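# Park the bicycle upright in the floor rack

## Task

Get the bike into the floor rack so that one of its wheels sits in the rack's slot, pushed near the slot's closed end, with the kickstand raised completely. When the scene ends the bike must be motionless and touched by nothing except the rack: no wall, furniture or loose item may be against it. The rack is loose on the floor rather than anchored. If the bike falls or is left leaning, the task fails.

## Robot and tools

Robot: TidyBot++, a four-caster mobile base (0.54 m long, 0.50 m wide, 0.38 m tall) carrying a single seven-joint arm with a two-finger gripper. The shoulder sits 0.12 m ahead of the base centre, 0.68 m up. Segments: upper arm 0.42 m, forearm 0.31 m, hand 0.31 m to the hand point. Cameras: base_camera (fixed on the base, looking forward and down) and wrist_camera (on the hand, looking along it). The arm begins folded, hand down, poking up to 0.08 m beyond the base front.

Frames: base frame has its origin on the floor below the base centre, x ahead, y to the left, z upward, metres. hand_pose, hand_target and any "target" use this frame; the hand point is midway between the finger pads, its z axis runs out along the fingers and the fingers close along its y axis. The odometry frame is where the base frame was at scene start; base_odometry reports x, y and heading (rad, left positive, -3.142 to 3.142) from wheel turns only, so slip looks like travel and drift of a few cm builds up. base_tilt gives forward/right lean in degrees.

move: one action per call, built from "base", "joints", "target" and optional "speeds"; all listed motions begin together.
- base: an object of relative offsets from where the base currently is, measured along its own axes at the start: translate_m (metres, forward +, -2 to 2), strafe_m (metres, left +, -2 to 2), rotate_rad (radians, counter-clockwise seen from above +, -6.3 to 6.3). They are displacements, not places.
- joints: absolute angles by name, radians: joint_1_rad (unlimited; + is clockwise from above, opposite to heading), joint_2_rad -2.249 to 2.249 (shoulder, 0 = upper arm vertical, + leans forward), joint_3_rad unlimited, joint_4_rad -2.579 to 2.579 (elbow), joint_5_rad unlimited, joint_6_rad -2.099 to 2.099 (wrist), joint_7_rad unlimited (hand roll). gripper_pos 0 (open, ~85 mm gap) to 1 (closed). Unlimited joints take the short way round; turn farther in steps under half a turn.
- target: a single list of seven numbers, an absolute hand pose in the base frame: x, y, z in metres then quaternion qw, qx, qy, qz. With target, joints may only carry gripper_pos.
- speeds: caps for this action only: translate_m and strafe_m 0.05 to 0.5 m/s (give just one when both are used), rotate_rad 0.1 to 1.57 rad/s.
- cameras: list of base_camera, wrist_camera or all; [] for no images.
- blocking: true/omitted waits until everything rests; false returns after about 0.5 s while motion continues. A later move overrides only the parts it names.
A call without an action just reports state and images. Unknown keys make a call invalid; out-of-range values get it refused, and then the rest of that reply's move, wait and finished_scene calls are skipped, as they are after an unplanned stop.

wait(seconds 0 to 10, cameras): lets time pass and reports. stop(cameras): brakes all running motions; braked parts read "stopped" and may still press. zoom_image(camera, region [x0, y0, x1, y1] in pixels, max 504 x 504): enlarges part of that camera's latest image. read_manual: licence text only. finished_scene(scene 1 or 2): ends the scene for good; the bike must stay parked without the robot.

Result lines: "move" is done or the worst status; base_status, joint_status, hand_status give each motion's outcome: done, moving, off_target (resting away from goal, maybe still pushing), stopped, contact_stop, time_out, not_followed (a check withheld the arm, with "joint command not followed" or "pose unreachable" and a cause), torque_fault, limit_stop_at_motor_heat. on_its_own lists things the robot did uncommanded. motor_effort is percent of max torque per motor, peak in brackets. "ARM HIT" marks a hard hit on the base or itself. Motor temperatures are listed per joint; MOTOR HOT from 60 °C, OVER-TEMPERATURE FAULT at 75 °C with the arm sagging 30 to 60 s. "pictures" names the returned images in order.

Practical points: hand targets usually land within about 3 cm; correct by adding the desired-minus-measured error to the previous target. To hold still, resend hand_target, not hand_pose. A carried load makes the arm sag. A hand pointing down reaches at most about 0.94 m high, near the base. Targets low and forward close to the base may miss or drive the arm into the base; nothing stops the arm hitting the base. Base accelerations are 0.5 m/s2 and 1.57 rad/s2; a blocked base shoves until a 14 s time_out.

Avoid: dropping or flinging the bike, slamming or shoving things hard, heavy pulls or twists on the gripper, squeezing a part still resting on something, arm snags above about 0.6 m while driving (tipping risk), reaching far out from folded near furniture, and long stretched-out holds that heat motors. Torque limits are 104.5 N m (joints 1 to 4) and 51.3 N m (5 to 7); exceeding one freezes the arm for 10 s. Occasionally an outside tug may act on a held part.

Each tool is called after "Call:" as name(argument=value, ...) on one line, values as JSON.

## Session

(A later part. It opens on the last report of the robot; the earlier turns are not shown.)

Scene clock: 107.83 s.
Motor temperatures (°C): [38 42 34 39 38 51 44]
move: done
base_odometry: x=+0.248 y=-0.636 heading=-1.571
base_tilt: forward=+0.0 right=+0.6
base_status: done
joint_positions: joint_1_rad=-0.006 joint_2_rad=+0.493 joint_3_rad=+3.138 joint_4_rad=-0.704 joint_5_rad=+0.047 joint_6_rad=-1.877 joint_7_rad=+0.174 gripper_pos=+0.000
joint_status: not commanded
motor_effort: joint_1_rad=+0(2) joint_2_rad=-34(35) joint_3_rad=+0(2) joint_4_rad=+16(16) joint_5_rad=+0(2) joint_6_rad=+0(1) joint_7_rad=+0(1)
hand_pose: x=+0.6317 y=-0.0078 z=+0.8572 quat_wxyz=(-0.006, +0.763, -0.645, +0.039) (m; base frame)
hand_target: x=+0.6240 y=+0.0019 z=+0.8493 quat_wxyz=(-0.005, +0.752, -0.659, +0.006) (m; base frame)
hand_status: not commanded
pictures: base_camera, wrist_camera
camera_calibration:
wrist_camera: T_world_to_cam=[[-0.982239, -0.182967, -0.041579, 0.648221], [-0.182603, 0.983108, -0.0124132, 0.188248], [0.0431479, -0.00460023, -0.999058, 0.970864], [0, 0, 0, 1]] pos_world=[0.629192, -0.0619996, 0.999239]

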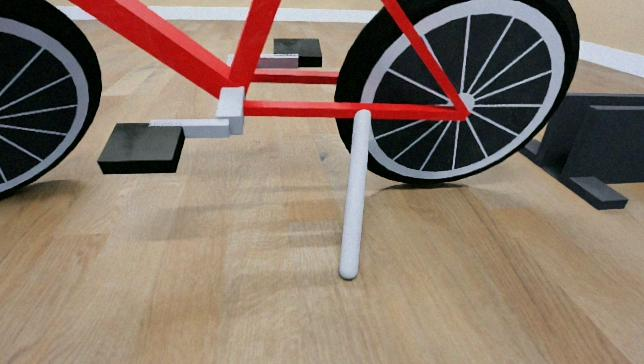

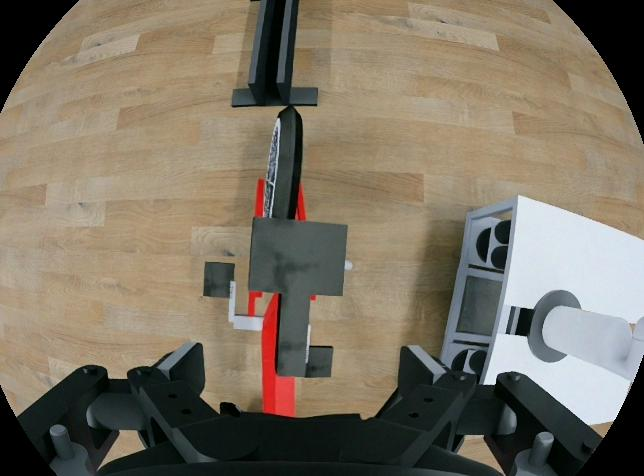

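Call:
move(base={"translate_m": 0.08, "strafe_m": 0.06}, joints={"joint_1_rad": 0.0, "joint_2_rad": 0.21, "joint_4_rad": -1.975, "joint_6_rad": -0.65, "joint_7_rad": 0.13, "gripper_pos": 0.0})

Scene clock: 111.67 s.
Motor temperatures (°C): [38 42 34 39 38 51 44]
move: done
base_odometry: x=+0.309 y=-0.716 heading=-1.571
base_tilt: forward=+0.0 right=+0.6
base_status: done
joint_positions: joint_1_rad=-0.006 joint_2_rad=+0.236 joint_3_rad=+3.138 joint_4_rad=-1.962 joint_5_rad=+0.047 joint_6_rad=-0.694 joint_7_rad=+0.174 gripper_pos=+0.000
joint_status: all done
motor_effort: joint_1_rad=+0(3) joint_2_rad=-23(38) joint_3_rad=+0(2) joint_4_rad=+15(18) joint_5_rad=-1(2) joint_6_rad=+2(3) joint_7_rad=+1(2)
hand_pose: x=+0.5489 y=-0.0035 z=+0.6050 quat_wxyz=(-0.068, +0.773, -0.622, +0.106) (m; base frame)
hand_target: x=+0.5575 y=+0.0021 z=+0.6154 quat_wxyz=(-0.101, +0.743, -0.651, +0.115) (m; base frame)
hand_status: not commanded
pictures: base_camera, wrist_camera
camera_calibration:
wrist_camera: T_world_to_cam=[[-0.947905, -0.231899, -0.218402, 0.645169], [-0.228188, 0.972692, -0.0424257, 0.208986], [0.222276, 0.00962107, -0.974936, 0.609648], [0, 0, 0, 1]] pos_world=[0.523737, -0.0595307, 0.74414]

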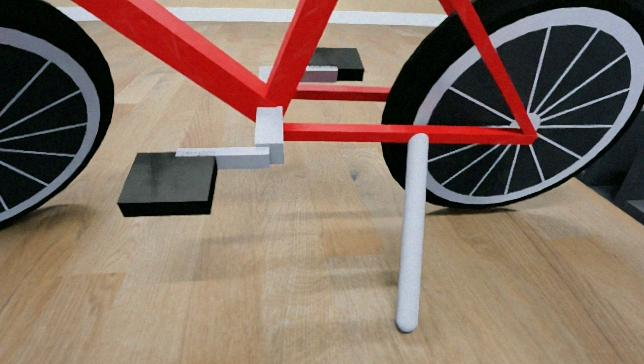

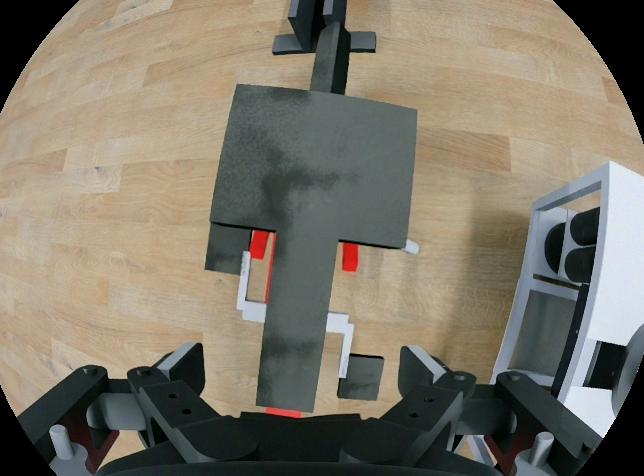

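Call:
move(joints={"joint_2_rad": 0.41, "joint_4_rad": -2.035, "joint_6_rad": -0.397, "joint_7_rad": 0.03})

Scene clock: 113.70 s.
Motor temperatures (°C): [38 42 34 39 38 51 44]
move: done
base_odometry: x=+0.309 y=-0.716 heading=-1.571
base_tilt: forward=+0.0 right=+0.6
base_status: not commanded
joint_positions: joint_1_rad=-0.006 joint_2_rad=+0.399 joint_3_rad=+3.138 joint_4_rad=-2.025 joint_5_rad=+0.047 joint_6_rad=-0.440 joint_7_rad=+0.075 gripper_pos=+0.000
joint_status: all done
motor_effort: joint_1_rad=+0(0) joint_2_rad=-27(29) joint_3_rad=+0(1) joint_4_rad=+13(15) joint_5_rad=-1(2) joint_6_rad=+2(3) joint_7_rad=+1(1)
hand_pose: x=+0.5743 y=-0.0001 z=+0.5333 quat_wxyz=(-0.086, +0.742, -0.656, +0.109) (m; base frame)
hand_target: x=+0.5803 y=+0.0021 z=+0.5291 quat_wxyz=(-0.104, +0.710, -0.688, +0.107) (m; base frame)
hand_status: not commanded
pictures: base_camera, wrist_camera
camera_calibration:
wrist_camera: T_world_to_cam=[[-0.95737, -0.140656, -0.252306, 0.677922], [-0.141819, 0.989798, -0.0136651, 0.143476], [0.251655, 0.0226993, -0.967551, 0.51318], [0, 0, 0, 1]] pos_world=[0.540225, -0.0583071, 0.669532]

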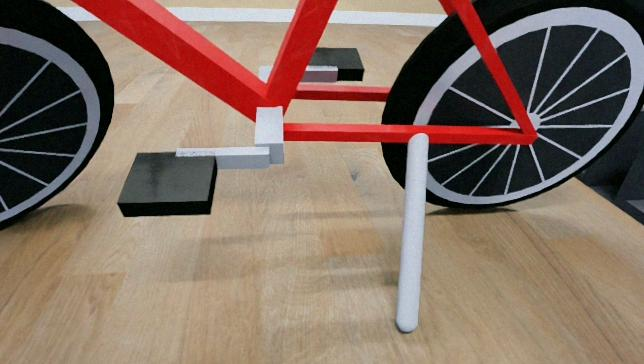

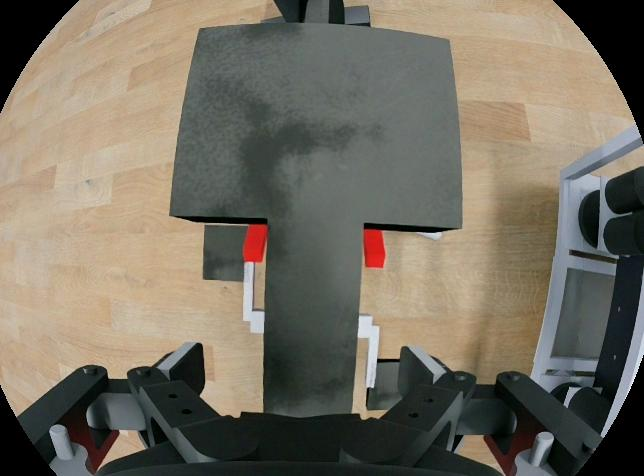

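Call:
move(joints={"joint_2_rad": 0.61, "joint_4_rad": -2.03, "joint_6_rad": -0.2})

Scene clock: 115.20 s.
Motor temperatures (°C): [38 42 34 39 38 51 44]
move: off_target
base_odometry: x=+0.308 y=-0.716 heading=-1.571
base_tilt: forward=+0.0 right=+0.6
base_status: not commanded
joint_positions: joint_1_rad=-0.002 joint_2_rad=+0.549 joint_3_rad=+3.139 joint_4_rad=-2.027 joint_5_rad=+0.047 joint_6_rad=-0.265 joint_7_rad=+0.074 gripper_pos=+0.000
joint_status: joint_2_rad off_target (ended at +0.549, target +0.610); the others done
motor_effort: joint_1_rad=-1(3) joint_2_rad=-19(31) joint_3_rad=-1(3) joint_4_rad=+12(14) joint_5_rad=-2(3) joint_6_rad=+6(7) joint_7_rad=+0(1)
hand_pose: x=+0.5995 y=+0.0003 z=+0.4780 quat_wxyz=(-0.096, +0.740, -0.655, +0.116) (m; base frame)
hand_target: x=+0.6037 y=+0.0022 z=+0.4538 quat_wxyz=(-0.105, +0.710, -0.688, +0.107) (m; base frame)
hand_status: not commanded
pictures: base_camera, wrist_camera
camera_calibration:
wrist_camera: T_world_to_cam=[[-0.951199, -0.138097, -0.275953, 0.695724], [-0.140807, 0.989986, -0.0100676, 0.143527], [0.27458, 0.0292799, -0.961118, 0.436577], [0, 0, 0, 1]] pos_world=[0.562106, -0.0587954, 0.613034]

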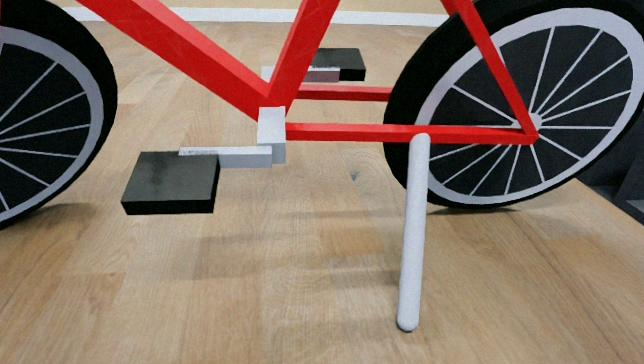

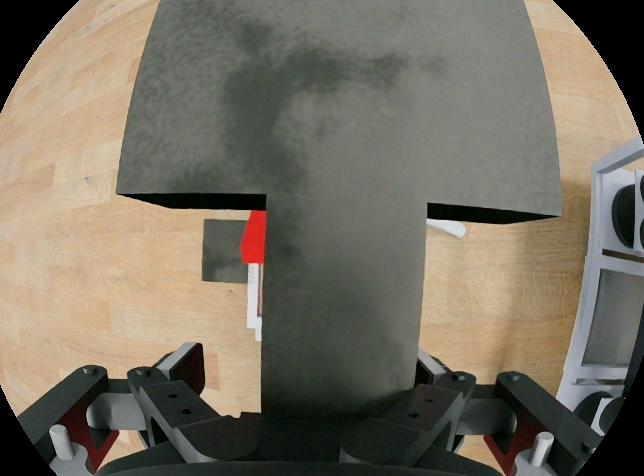

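Call:
move(joints={"joint_2_rad": 0.44, "joint_4_rad": -2.049, "joint_6_rad": -0.352})

Scene clock: 116.60 s.
Motor temperatures (°C): [38 42 34 39 38 51 44]
move: done
base_odometry: x=+0.309 y=-0.716 heading=-1.571
base_tilt: forward=+0.0 right=+0.6
base_status: not commanded
joint_positions: joint_1_rad=-0.002 joint_2_rad=+0.458 joint_3_rad=+3.139 joint_4_rad=-2.037 joint_5_rad=+0.047 joint_6_rad=-0.307 joint_7_rad=+0.073 gripper_pos=+0.000
joint_status: all done
motor_effort: joint_1_rad=+0(2) joint_2_rad=-28(33) joint_3_rad=-1(2) joint_4_rad=+12(13) joint_5_rad=-1(2) joint_6_rad=+3(7) joint_7_rad=+1(1)
hand_pose: x=+0.5979 y=-0.0003 z=+0.5149 quat_wxyz=(-0.108, +0.738, -0.654, +0.130) (m; base frame)
hand_target: x=+0.5813 y=+0.0021 z=+0.5154 quat_wxyz=(-0.105, +0.710, -0.688, +0.107) (m; base frame)
hand_status: not commanded
pictures: base_camera, wrist_camera
camera_calibration:
wrist_camera: T_world_to_cam=[[-0.940196, -0.136868, -0.311928, 0.716285], [-0.138554, 0.990211, -0.0168629, 0.146467], [0.311183, 0.0273644, -0.949956, 0.444837], [0, 0, 0, 1]] pos_world=[0.555316, -0.0591697, 0.648475]

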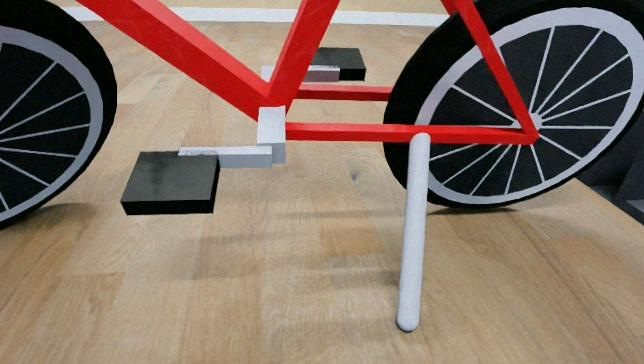

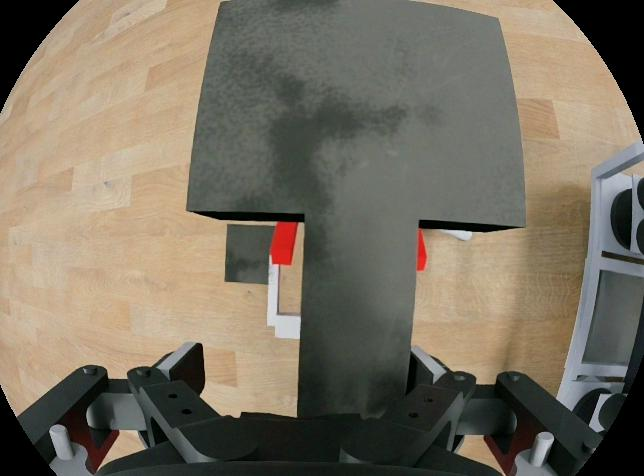

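Call:
move(base={"translate_m": -0.022}, joints={"joint_2_rad": 0.43, "joint_4_rad": -2.049, "joint_6_rad": -0.41})

Scene clock: 117.63 s.
Motor temperatures (°C): [38 42 34 39 38 51 44]
move: done
base_odometry: x=+0.309 y=-0.694 heading=-1.571
base_tilt: forward=+0.0 right=+0.6
base_status: done
joint_positions: joint_1_rad=-0.002 joint_2_rad=+0.448 joint_3_rad=+3.139 joint_4_rad=-2.042 joint_5_rad=+0.047 joint_6_rad=-0.376 joint_7_rad=+0.073 gripper_pos=+0.000
joint_status: all done
motor_effort: joint_1_rad=+0(1) joint_2_rad=-28(30) joint_3_rad=+0(1) joint_4_rad=+11(13) joint_5_rad=-2(2) joint_6_rad=+2(3) joint_7_rad=+1(1)
hand_pose: x=+0.5764 y=-0.0014 z=+0.5116 quat_wxyz=(-0.086, +0.741, -0.658, +0.108) (m; base frame)
hand_target: x=+0.5656 y=+0.0021 z=+0.5150 quat_wxyz=(-0.088, +0.712, -0.690, +0.090) (m; base frame)
hand_status: not commanded
pictures: base_camera, wrist_camera
camera_calibration:
wrist_camera: T_world_to_cam=[[-0.958562, -0.135395, -0.250654, 0.674131], [-0.137094, 0.9905, -0.0107549, 0.140506], [0.249728, 0.024054, -0.968017, 0.493012], [0, 0, 0, 1]] pos_world=[0.54234, -0.0597562, 0.647728]

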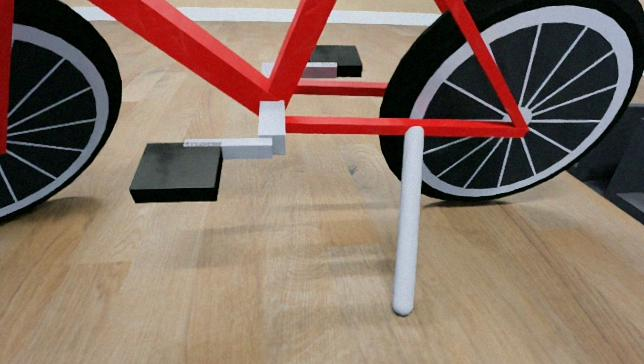

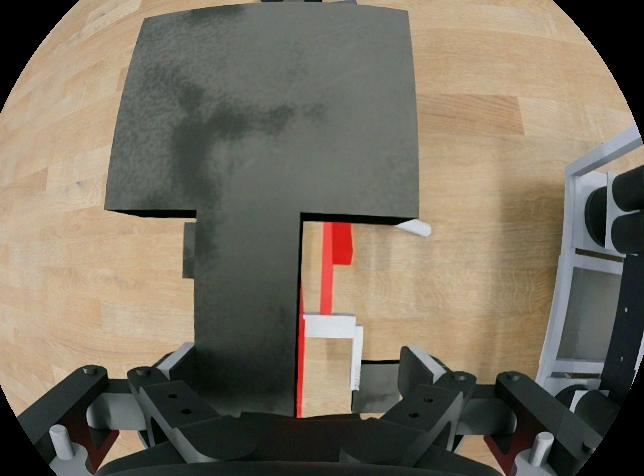

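Call:
move(base={"translate_m": 0.022})

Scene clock: 118.50 s.
Motor temperatures (°C): [38 42 34 39 38 51 44]
move: done
base_odometry: x=+0.309 y=-0.716 heading=-1.571
base_tilt: forward=+0.0 right=+0.6
base_status: done
joint_positions: joint_1_rad=-0.002 joint_2_rad=+0.446 joint_3_rad=+3.139 joint_4_rad=-2.044 joint_5_rad=+0.047 joint_6_rad=-0.377 joint_7_rad=+0.073 gripper_pos=+0.000
joint_status: not commanded
motor_effort: joint_1_rad=+0(1) joint_2_rad=-28(29) joint_3_rad=+0(1) joint_4_rad=+12(13) joint_5_rad=-2(2) joint_6_rad=+2(3) joint_7_rad=+0(1)
hand_pose: x=+0.5758 y=-0.0014 z=+0.5120 quat_wxyz=(-0.086, +0.741, -0.658, +0.108) (m; base frame)
hand_target: x=+0.5656 y=+0.0021 z=+0.5150 quat_wxyz=(-0.088, +0.712, -0.690, +0.090) (m; base frame)
hand_status: not commanded
pictures: base_camera, wrist_camera
camera_calibration:
wrist_camera: T_world_to_cam=[[-0.958534, -0.135396, -0.250759, 0.67366], [-0.13709, 0.9905, -0.0107817, 0.140441], [0.249836, 0.024042, -0.96799, 0.493506], [0, 0, 0, 1]] pos_world=[0.541684, -0.0597606, 0.648149]

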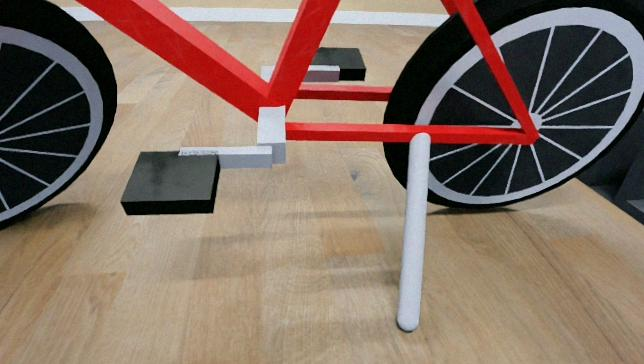

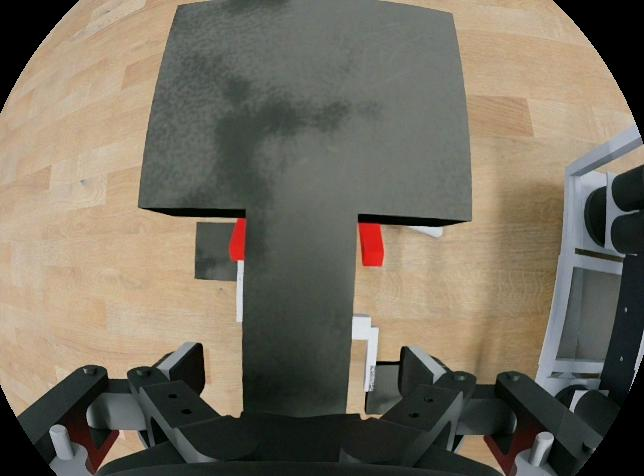

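Call:
move(joints={"joint_2_rad": 0.562, "joint_4_rad": -2.05, "joint_6_rad": -0.24})

Scene clock: 119.70 s.
Motor temperatures (°C): [38 42 34 39 38 51 44]
move: done
base_odometry: x=+0.309 y=-0.716 heading=-1.571
base_tilt: forward=+0.0 right=+0.6
base_status: not commanded
joint_positions: joint_1_rad=-0.002 joint_2_rad=+0.544 joint_3_rad=+3.139 joint_4_rad=-2.044 joint_5_rad=+0.047 joint_6_rad=-0.278 joint_7_rad=+0.073 gripper_pos=+0.000
joint_status: all done
motor_effort: joint_1_rad=-1(1) joint_2_rad=-28(32) joint_3_rad=-1(1) joint_4_rad=+10(12) joint_5_rad=-2(2) joint_6_rad=+3(3) joint_7_rad=+1(1)
hand_pose: x=+0.5870 y=+0.0001 z=+0.4751 quat_wxyz=(-0.088, +0.741, -0.657, +0.106) (m; base frame)
hand_target: x=+0.5909 y=+0.0022 z=+0.4682 quat_wxyz=(-0.101, +0.711, -0.689, +0.103) (m; base frame)
hand_status: not commanded
pictures: base_camera, wrist_camera
camera_calibration:
wrist_camera: T_world_to_cam=[[-0.957991, -0.136619, -0.252167, 0.675653], [-0.139413, 0.990211, -0.00684378, 0.139625], [0.250633, 0.0285989, -0.96766, 0.454344], [0, 0, 0, 1]] pos_world=[0.552861, -0.0589443, 0.610983]

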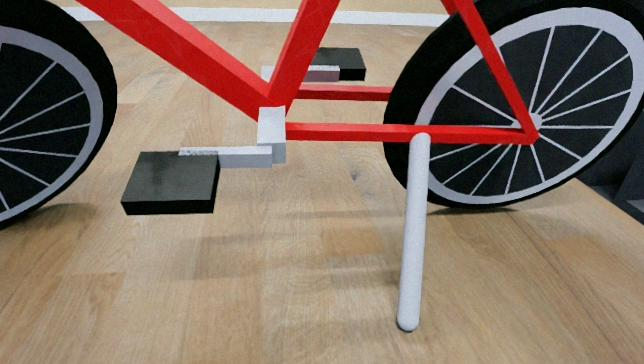

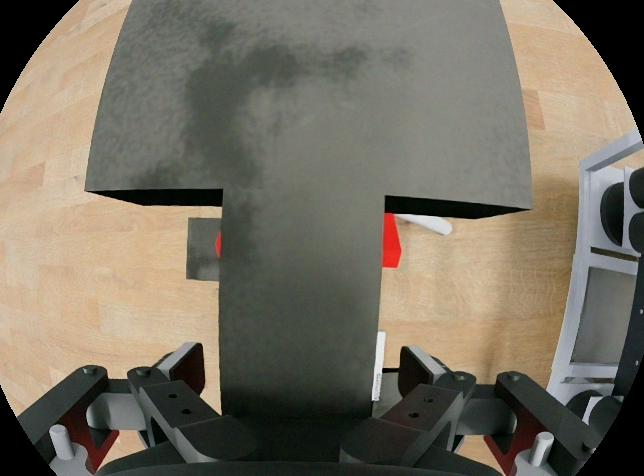

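Call:
move(joints={"gripper_pos": 0.7})

Scene clock: 120.73 s.
Motor temperatures (°C): [38 42 34 39 38 51 44]
move: off_target
base_odometry: x=+0.309 y=-0.716 heading=-1.571
base_tilt: forward=+0.0 right=+0.6
base_status: not commanded
joint_positions: joint_1_rad=-0.002 joint_2_rad=+0.542 joint_3_rad=+3.139 joint_4_rad=-2.044 joint_5_rad=+0.046 joint_6_rad=-0.273 joint_7_rad=+0.070 gripper_pos=+0.367
joint_status: gripper_pos off_target (ended at +0.367, target +0.700)
motor_effort: joint_1_rad=+0(3) joint_2_rad=-24(27) joint_3_rad=+0(3) joint_4_rad=+10(14) joint_5_rad=-2(3) joint_6_rad=+4(6) joint_7_rad=+0(2)
hand_pose: x=+0.5888 y=-0.0001 z=+0.4762 quat_wxyz=(-0.090, +0.740, -0.658, +0.109) (m; base frame)
hand_target: x=+0.5909 y=+0.0022 z=+0.4682 quat_wxyz=(-0.101, +0.711, -0.689, +0.103) (m; base frame)
hand_status: not commanded
pictures: base_camera, wrist_camera
camera_calibration:
wrist_camera: T_world_to_cam=[[-0.956753, -0.133385, -0.25852, 0.679983], [-0.136269, 0.990648, -0.00681531, 0.138174], [0.257012, 0.0287079, -0.965982, 0.450458], [0, 0, 0, 1]] pos_world=[0.553632, -0.0591134, 0.611866]

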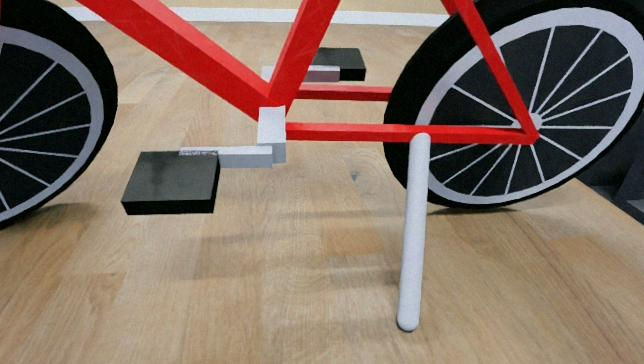

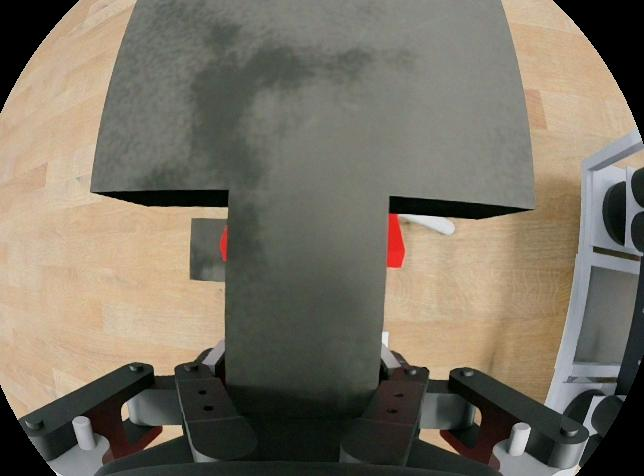

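Call:
move(base={"translate_m": 0.063, "strafe_m": 0.008}, joints={"joint_2_rad": 0.589, "joint_4_rad": -1.883, "joint_6_rad": -0.527}, speeds={"translate_m": 0.08})

Scene clock: 122.43 s.
Motor temperatures (°C): [38 42 34 39 38 51 44]
move: off_target
base_odometry: x=+0.317 y=-0.778 heading=-1.571
base_tilt: forward=+0.0 right=+0.6
base_status: done
joint_positions: joint_1_rad=+0.026 joint_2_rad=+0.544 joint_3_rad=+3.170 joint_4_rad=-1.941 joint_5_rad=+0.048 joint_6_rad=-0.572 joint_7_rad=+0.067 gripper_pos=+0.419
joint_status: joint_2_rad off_target (ended at +0.544, target +0.589); joint_4_rad off_target (ended at -1.941, target -1.883); the others done
on_its_own: gripper_pos moved +0.052 toward your old target +0.700
motor_effort: joint_1_rad=-6(8) joint_2_rad=-22(27) joint_3_rad=-7(9) joint_4_rad=+20(21) joint_5_rad=-12(13) joint_6_rad=+14(16) joint_7_rad=-6(6)
hand_pose: x=+0.5546 y=-0.0317 z=+0.4828 quat_wxyz=(-0.012, +0.726, -0.686, +0.046) (m; base frame)
hand_target: x=+0.5921 y=+0.0022 z=+0.4771 quat_wxyz=(-0.050, +0.716, -0.694, +0.051) (m; base frame)
hand_status: not commanded
pictures: base_camera, wrist_camera
camera_calibration:
wrist_camera: T_world_to_cam=[[-0.995383, -0.0728982, -0.0624452, 0.573461], [-0.0724452, 0.997327, -0.00949148, 0.130959], [0.0629703, -0.0049238, -0.998003, 0.588469], [0, 0, 0, 1]] pos_world=[0.543245, -0.085907, 0.624347]

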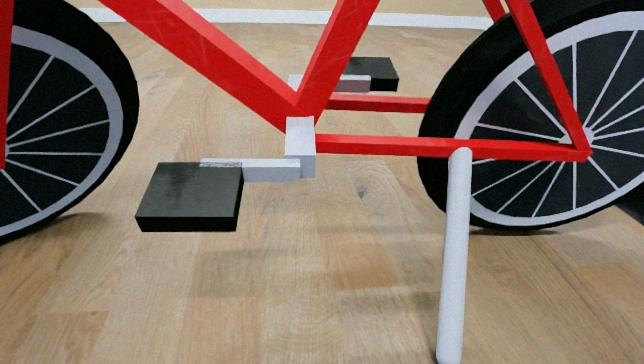

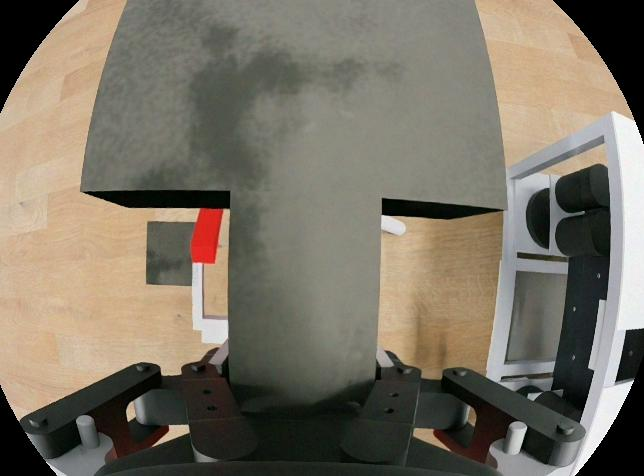

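Call:
move(base={"translate_m": 0.08}, joints={"joint_2_rad": 0.639, "joint_4_rad": -1.727, "joint_6_rad": -0.77}, speeds={"translate_m": 0.08})

Scene clock: 124.67 s.
Motor temperatures (°C): [38 42 34 39 38 51 44]
move: done
base_odometry: x=+0.317 y=-0.858 heading=-1.571
base_tilt: forward=+0.0 right=+0.6
base_status: done
joint_positions: joint_1_rad=+0.016 joint_2_rad=+0.607 joint_3_rad=+3.154 joint_4_rad=-1.718 joint_5_rad=+0.046 joint_6_rad=-0.763 joint_7_rad=+0.060 gripper_pos=+0.495
joint_status: all done
on_its_own: gripper_pos moved +0.076 toward your old target +0.700
motor_effort: joint_1_rad=+0(6) joint_2_rad=-32(33) joint_3_rad=+0(7) joint_4_rad=+12(23) joint_5_rad=-2(13) joint_6_rad=+0(16) joint_7_rad=-1(7)
hand_pose: x=+0.6045 y=-0.0229 z=+0.5016 quat_wxyz=(-0.003, +0.730, -0.683, +0.033) (m; base frame)
hand_target: x=+0.5918 y=+0.0021 z=+0.4838 quat_wxyz=(-0.002, +0.718, -0.696, +0.002) (m; base frame)
hand_status: not commanded
pictures: base_camera, wrist_camera
camera_calibration:
wrist_camera: T_world_to_cam=[[-0.996172, -0.0813937, -0.0318889, 0.60981], [-0.0813218, 0.996682, -0.00354957, 0.12843], [0.032072, -0.000942718, -0.999485, 0.623688], [0, 0, 0, 1]] pos_world=[0.597917, -0.0777809, 0.643269]

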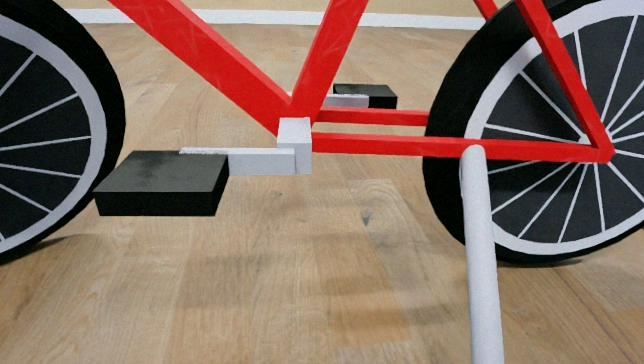

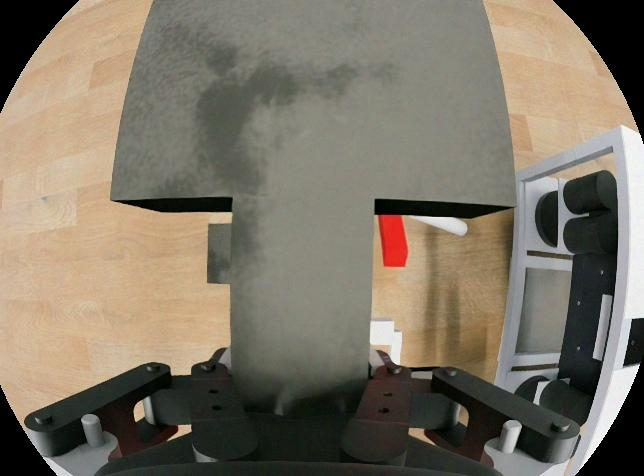

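Call:
move(joints={"gripper_pos": 0.0})

Scene clock: 125.70 s.
Motor temperatures (°C): [38 42 34 39 38 51 44]
move: done
base_odometry: x=+0.317 y=-0.858 heading=-1.571
base_tilt: forward=+0.0 right=+0.6
base_status: not commanded
joint_positions: joint_1_rad=+0.015 joint_2_rad=+0.615 joint_3_rad=+3.154 joint_4_rad=-1.720 joint_5_rad=+0.037 joint_6_rad=-0.763 joint_7_rad=+0.046 gripper_pos=+0.000
joint_status: all done
motor_effort: joint_1_rad=+0(1) joint_2_rad=-34(34) joint_3_rad=+0(1) joint_4_rad=+13(13) joint_5_rad=-1(7) joint_6_rad=+0(2) joint_7_rad=+1(5)
hand_pose: x=+0.6021 y=-0.0203 z=+0.4972 quat_wxyz=(-0.003, +0.723, -0.690, +0.027) (m; base frame)
hand_target: x=+0.5918 y=+0.0021 z=+0.4838 quat_wxyz=(-0.002, +0.718, -0.696, +0.002) (m; base frame)
hand_status: not commanded
pictures: base_camera, wrist_camera
camera_calibration:
wrist_camera: T_world_to_cam=[[-0.997803, -0.0619897, -0.0233593, 0.604722], [-0.0621098, 0.998059, 0.00444905, 0.110079], [0.0230381, 0.00589011, -0.999717, 0.624996], [0, 0, 0, 1]] pos_world=[0.595832, -0.0760606, 0.638455]

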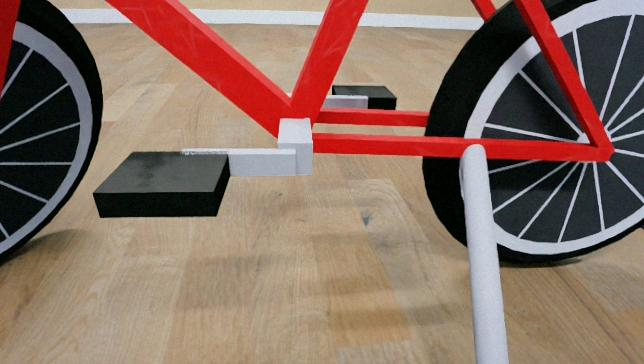

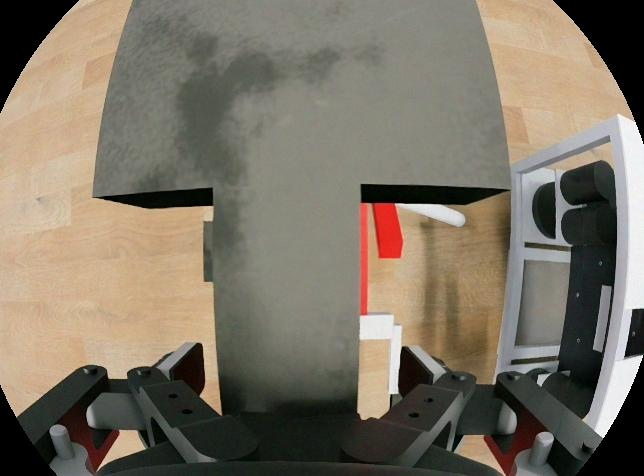

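Call:
move(joints={"joint_2_rad": 0.722, "joint_4_rad": -1.70, "joint_6_rad": -0.755})

Scene clock: 127.00 s.
Motor temperatures (°C): [38 42 34 39 38 51 44]
move: off_target
base_odometry: x=+0.317 y=-0.858 heading=-1.571
base_tilt: forward=+0.0 right=+0.6
base_status: not commanded
joint_positions: joint_1_rad=+0.005 joint_2_rad=+0.657 joint_3_rad=+3.144 joint_4_rad=-1.674 joint_5_rad=+0.037 joint_6_rad=-0.761 joint_7_rad=+0.046 gripper_pos=+0.000
joint_status: joint_2_rad off_target (ended at +0.657, target +0.722); the others done
motor_effort: joint_1_rad=+2(2) joint_2_rad=-28(34) joint_3_rad=+2(2) joint_4_rad=+7(9) joint_5_rad=+0(1) joint_6_rad=-2(4) joint_7_rad=+1(1)
hand_pose: x=+0.6192 y=-0.0108 z=+0.4876 quat_wxyz=(-0.007, +0.729, -0.684, +0.028) (m; base frame)
hand_target: x=+0.5932 y=+0.0022 z=+0.4501 quat_wxyz=(+0.012, +0.718, -0.696, -0.013) (m; base frame)
hand_status: not commanded
pictures: base_camera, wrist_camera
camera_calibration:
wrist_camera: T_world_to_cam=[[-0.996373, -0.079683, -0.0298736, 0.624224], [-0.0800003, 0.996749, 0.00958124, 0.110247], [0.029013, 0.0119364, -0.999508, 0.61123], [0, 0, 0, 1]] pos_world=[0.613046, -0.0674442, 0.628521]

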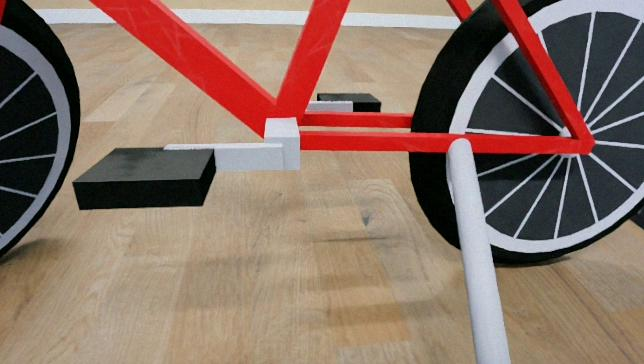

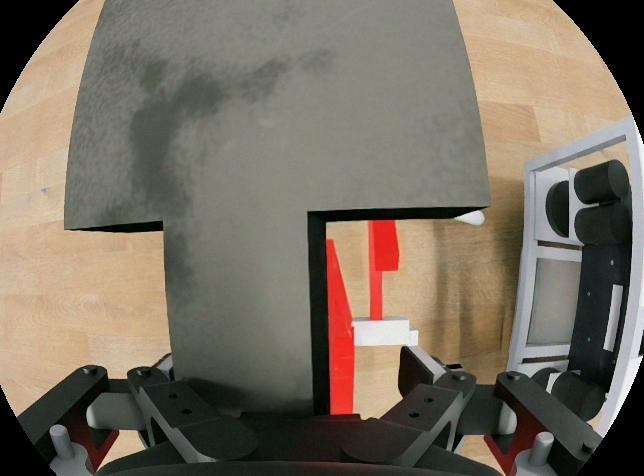

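Call:
move(base={"translate_m": -0.14}, speeds={"translate_m": 0.1})

Scene clock: 129.20 s.
Motor temperatures (°C): [38 41 34 39 38 51 44]
move: done
base_odometry: x=+0.317 y=-0.718 heading=-1.570
base_tilt: forward=+0.0 right=+0.6
base_status: done
joint_positions: joint_1_rad=+0.001 joint_2_rad=+0.662 joint_3_rad=+3.140 joint_4_rad=-1.658 joint_5_rad=+0.037 joint_6_rad=-0.708 joint_7_rad=+0.046 gripper_pos=+0.000
joint_status: not commanded
motor_effort: joint_1_rad=+0(3) joint_2_rad=-26(30) joint_3_rad=+0(3) joint_4_rad=+5(6) joint_5_rad=-2(6) joint_6_rad=-7(13) joint_7_rad=+0(5)
hand_pose: x=+0.6431 y=-0.0055 z=+0.4903 quat_wxyz=(-0.030, +0.731, -0.680, +0.049) (m; base frame)
hand_target: x=+0.5932 y=+0.0022 z=+0.4501 quat_wxyz=(+0.012, +0.718, -0.696, -0.013) (m; base frame)
hand_status: not commanded
pictures: base_camera, wrist_camera
camera_calibration:
wrist_camera: T_world_to_cam=[[-0.991619, -0.0893385, -0.09333, 0.676548], [-0.090487, 0.995864, 0.00813864, 0.114342], [0.092217, 0.0165156, -0.995602, 0.570645], [0, 0, 0, 1]] pos_world=[0.628602, -0.062852, 0.630347]

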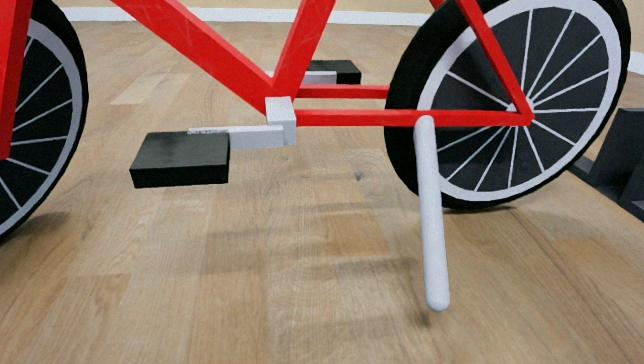

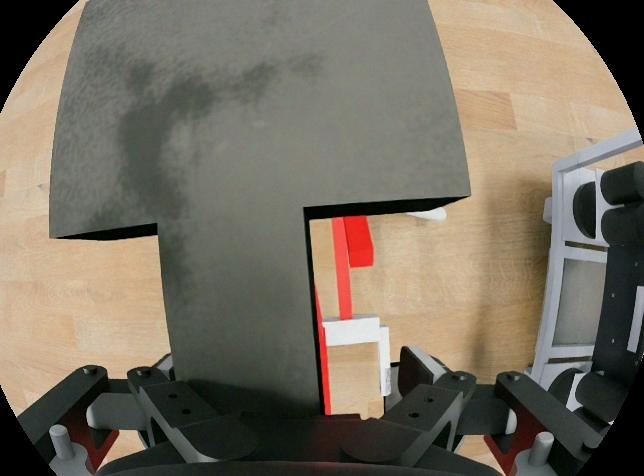

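Call:
move(base={"translate_m": -0.07}, speeds={"translate_m": 0.1})

Scene clock: 130.60 s.
Motor temperatures (°C): [38 41 34 39 38 51 44]
move: done
base_odometry: x=+0.317 y=-0.649 heading=-1.570
base_tilt: forward=+0.0 right=+0.6
base_status: done
joint_positions: joint_1_rad=+0.006 joint_2_rad=+0.674 joint_3_rad=+3.146 joint_4_rad=-1.683 joint_5_rad=+0.037 joint_6_rad=-0.768 joint_7_rad=+0.046 gripper_pos=+0.000
joint_status: not commanded
motor_effort: joint_1_rad=+0(6) joint_2_rad=-29(40) joint_3_rad=+0(4) joint_4_rad=+9(15) joint_5_rad=-1(4) joint_6_rad=+0(14) joint_7_rad=+1(2)
hand_pose: x=+0.6089 y=-0.0123 z=+0.4769 quat_wxyz=(+0.005, +0.729, -0.685, +0.016) (m; base frame)
hand_target: x=+0.5932 y=+0.0022 z=+0.4501 quat_wxyz=(+0.012, +0.718, -0.696, -0.013) (m; base frame)
hand_status: not commanded
pictures: base_camera, wrist_camera
camera_calibration:
wrist_camera: T_world_to_cam=[[-0.997046, -0.0767341, 0.00343045, 0.598103], [-0.076692, 0.996993, 0.0110688, 0.10827], [-0.00426949, 0.010773, -0.999933, 0.621347], [0, 0, 0, 1]] pos_world=[0.607292, -0.068743, 0.618055]

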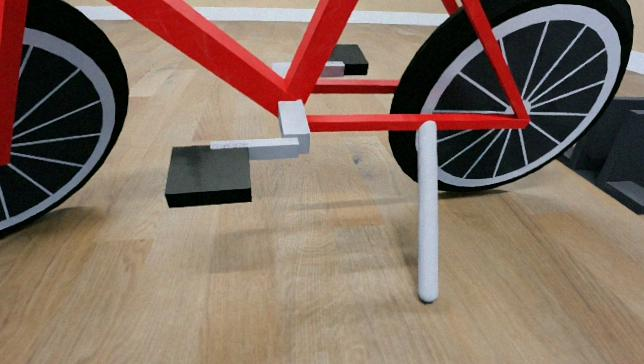

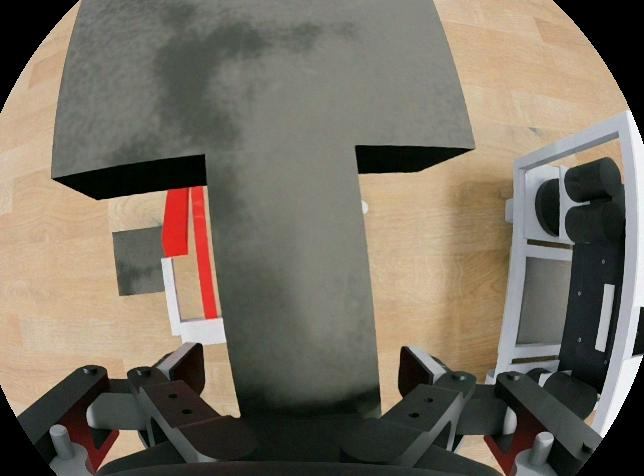

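Call:
move(joints={"joint_2_rad": 0.445, "joint_4_rad": -1.985, "joint_6_rad": -0.405})

Scene clock: 132.63 s.
Motor temperatures (°C): [38 41 34 39 38 51 44]
move: done
base_odometry: x=+0.317 y=-0.649 heading=-1.570
base_tilt: forward=+0.0 right=+0.6
base_status: not commanded
joint_positions: joint_1_rad=+0.006 joint_2_rad=+0.462 joint_3_rad=+3.146 joint_4_rad=-1.972 joint_5_rad=+0.037 joint_6_rad=-0.449 joint_7_rad=+0.046 gripper_pos=+0.000
joint_status: all done
motor_effort: joint_1_rad=+0(2) joint_2_rad=-29(36) joint_3_rad=+0(2) joint_4_rad=+12(13) joint_5_rad=-1(2) joint_6_rad=+2(4) joint_7_rad=+1(1)
hand_pose: x=+0.5906 y=-0.0091 z=+0.5188 quat_wxyz=(-0.081, +0.724, -0.677, +0.102) (m; base frame)
hand_target: x=+0.5994 y=+0.0022 z=+0.5268 quat_wxyz=(-0.107, +0.710, -0.688, +0.109) (m; base frame)
hand_status: not commanded
pictures: base_camera, wrist_camera
camera_calibration:
wrist_camera: T_world_to_cam=[[-0.967979, -0.0839255, -0.236587, 0.687228], [-0.0859661, 0.996297, -0.00169662, 0.115294], [0.235854, 0.0186962, -0.971609, 0.506667], [0, 0, 0, 1]] pos_world=[0.555635, -0.0666643, 0.655067]

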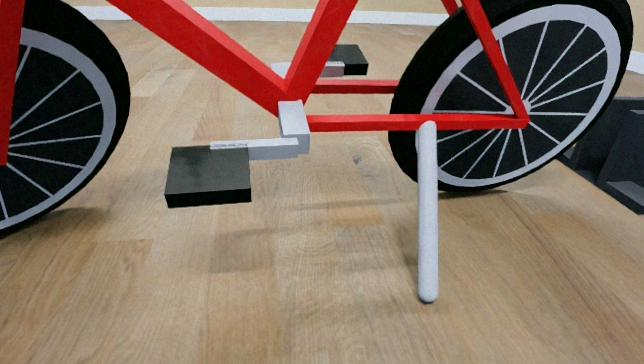

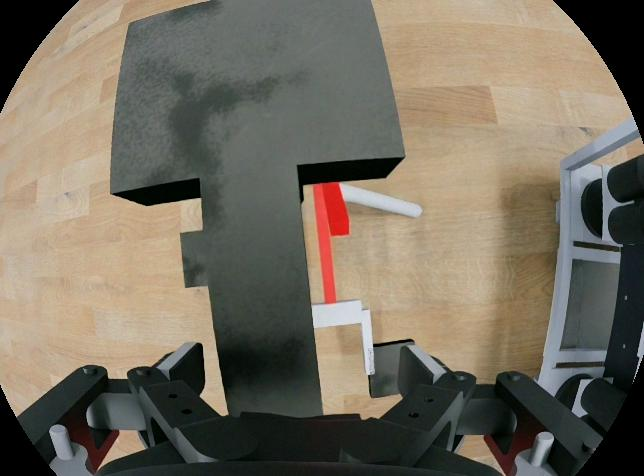

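Call:
move(base={"translate_m": 0.017}, joints={"joint_7_rad": 0.14})

Scene clock: 133.47 s.
Motor temperatures (°C): [38 41 34 39 38 51 44]
move: done
base_odometry: x=+0.317 y=-0.665 heading=-1.570
base_tilt: forward=+0.0 right=+0.6
base_status: done
joint_positions: joint_1_rad=+0.006 joint_2_rad=+0.460 joint_3_rad=+3.146 joint_4_rad=-1.977 joint_5_rad=+0.037 joint_6_rad=-0.443 joint_7_rad=+0.131 gripper_pos=+0.000
joint_status: all done
motor_effort: joint_1_rad=+0(1) joint_2_rad=-29(31) joint_3_rad=+0(1) joint_4_rad=+12(13) joint_5_rad=-1(2) joint_6_rad=+2(3) joint_7_rad=+1(1)
hand_pose: x=+0.5898 y=-0.0090 z=+0.5186 quat_wxyz=(-0.077, +0.752, -0.646, +0.106) (m; base frame)
hand_target: x=+0.5994 y=+0.0022 z=+0.5268 quat_wxyz=(-0.100, +0.746, -0.648, +0.115) (m; base frame)
hand_status: not commanded
pictures: base_camera, wrist_camera
camera_calibration:
wrist_camera: T_world_to_cam=[[-0.957403, -0.168525, -0.234474, 0.678333], [-0.167754, 0.985552, -0.0233788, 0.174545], [0.235026, 0.016951, -0.971841, 0.507219], [0, 0, 0, 1]] pos_world=[0.559509, -0.0663053, 0.656069]

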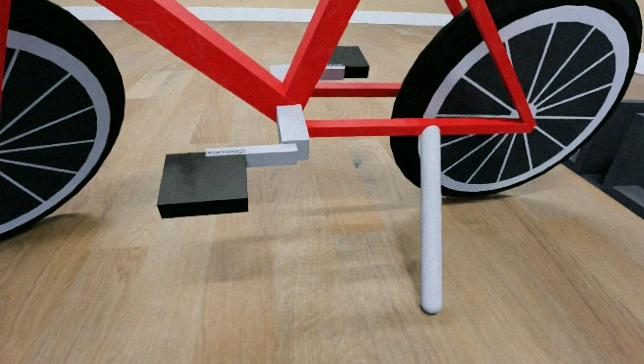

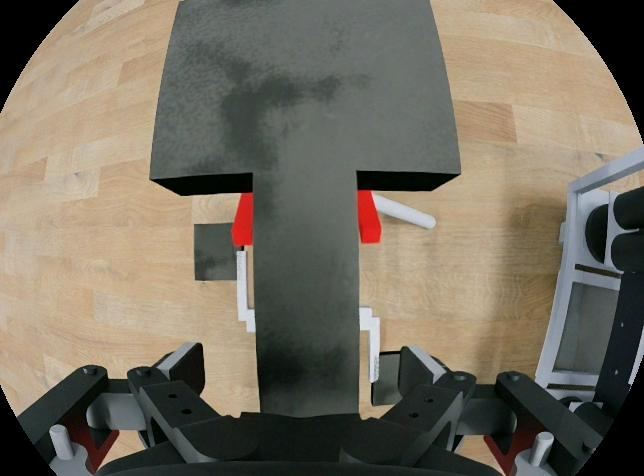

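Call:
move(joints={"joint_2_rad":0.62,"joint_4_rad":-1.985,"joint_6_rad":-0.26})

Scene clock: 135.27 s.
Motor temperatures (°C): [38 41 34 39 38 51 44]
move: off_target
base_odometry: x=+0.317 y=-0.665 heading=-1.570
base_tilt: forward=+0.0 right=+0.6
base_status: not commanded
joint_positions: joint_1_rad=+0.007 joint_2_rad=+0.569 joint_3_rad=+3.146 joint_4_rad=-1.978 joint_5_rad=+0.037 joint_6_rad=-0.314 joint_7_rad=+0.131 gripper_pos=+0.000
joint_status: joint_2_rad off_target (ended at +0.569, target +0.620); the others done
motor_effort: joint_1_rad=-2(4) joint_2_rad=-23(33) joint_3_rad=-1(4) joint_4_rad=+12(13) joint_5_rad=-2(3) joint_6_rad=+5(6) joint_7_rad=+1(1)
hand_pose: x=+0.6084 y=-0.0079 z=+0.4771 quat_wxyz=(-0.085, +0.752, -0.644, +0.112) (m; base frame)
hand_target: x=+0.6092 y=+0.0022 z=+0.4546 quat_wxyz=(-0.091, +0.748, -0.649, +0.104) (m; base frame)
hand_status: not commanded
pictures: base_camera, wrist_camera
camera_calibration:
wrist_camera: T_world_to_cam=[[-0.951962, -0.170598, -0.254291, 0.692671], [-0.170223, 0.985122, -0.0236519, 0.177298], [0.254543, 0.0207704, -0.966838, 0.4483], [0, 0, 0, 1]] pos_world=[0.575465, -0.0658033, 0.613768]

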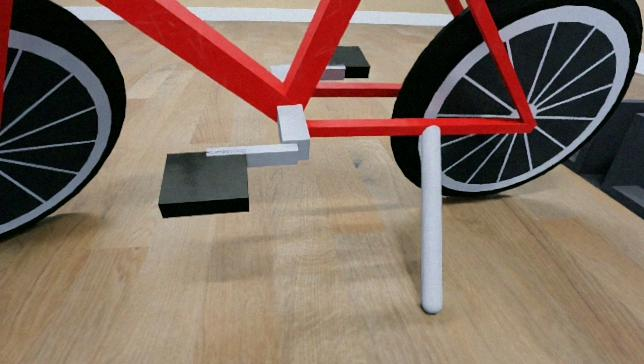

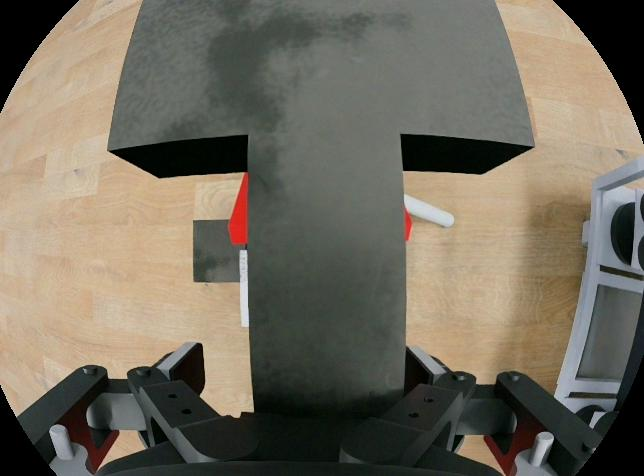

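Call:
move(joints={"joint_2_rad":0.655,"joint_4_rad":-1.985,"joint_6_rad":-0.23})

Call:
zoom_image(camera="wrist_camera", region=[150, 250, 500, 476])

Scene clock: 140.80 s.
Motor temperatures (°C): [38 41 34 39 38 51 44]
move: off_target
base_odometry: x=+0.317 y=-0.665 heading=-1.570
base_tilt: forward=+0.0 right=+0.6
base_status: not commanded
joint_positions: joint_1_rad=+0.008 joint_2_rad=+0.569 joint_3_rad=+3.147 joint_4_rad=-1.981 joint_5_rad=+0.037 joint_6_rad=-0.302 joint_7_rad=+0.131 gripper_pos=+0.000
joint_status: joint_2_rad off_target (ended at +0.569, target +0.655); the others done
motor_effort: joint_1_rad=-4(4) joint_2_rad=-15(22) joint_3_rad=-3(5) joint_4_rad=+12(14) joint_5_rad=-2(3) joint_6_rad=+7(8) joint_7_rad=+0(1)
hand_pose: x=+0.6100 y=-0.0087 z=+0.4769 quat_wxyz=(-0.087, +0.751, -0.644, +0.115) (m; base frame)
hand_target: x=+0.6100 y=+0.0022 z=+0.4400 quat_wxyz=(-0.089, +0.748, -0.649, +0.102) (m; base frame)
hand_status: not commanded
pictures: base_camera, wrist_camera
camera_calibration:
wrist_camera: T_world_to_cam=[[-0.95013, -0.169224, -0.261947, 0.696576], [-0.168649, 0.985363, -0.0248498, 0.177898], [0.262318, 0.0205664, -0.964762, 0.442023], [0, 0, 0, 1]] pos_world=[0.57589, -0.0665075, 0.613334]

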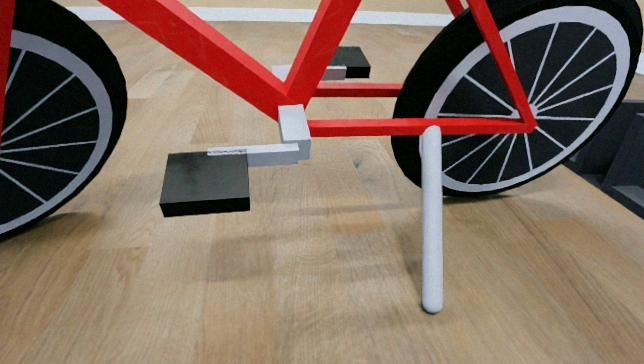

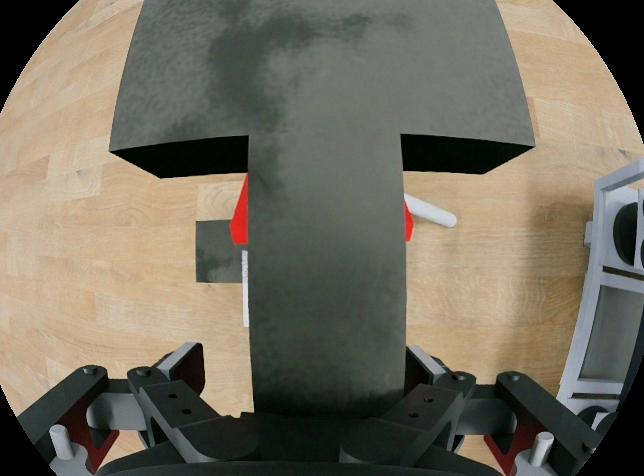

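Scaled by 1.440.

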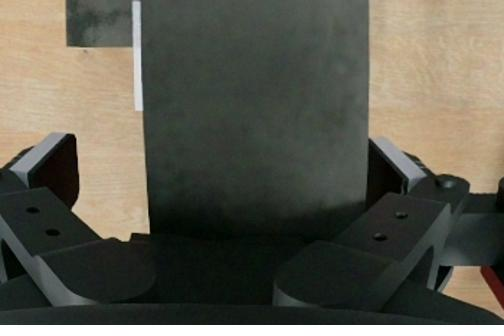

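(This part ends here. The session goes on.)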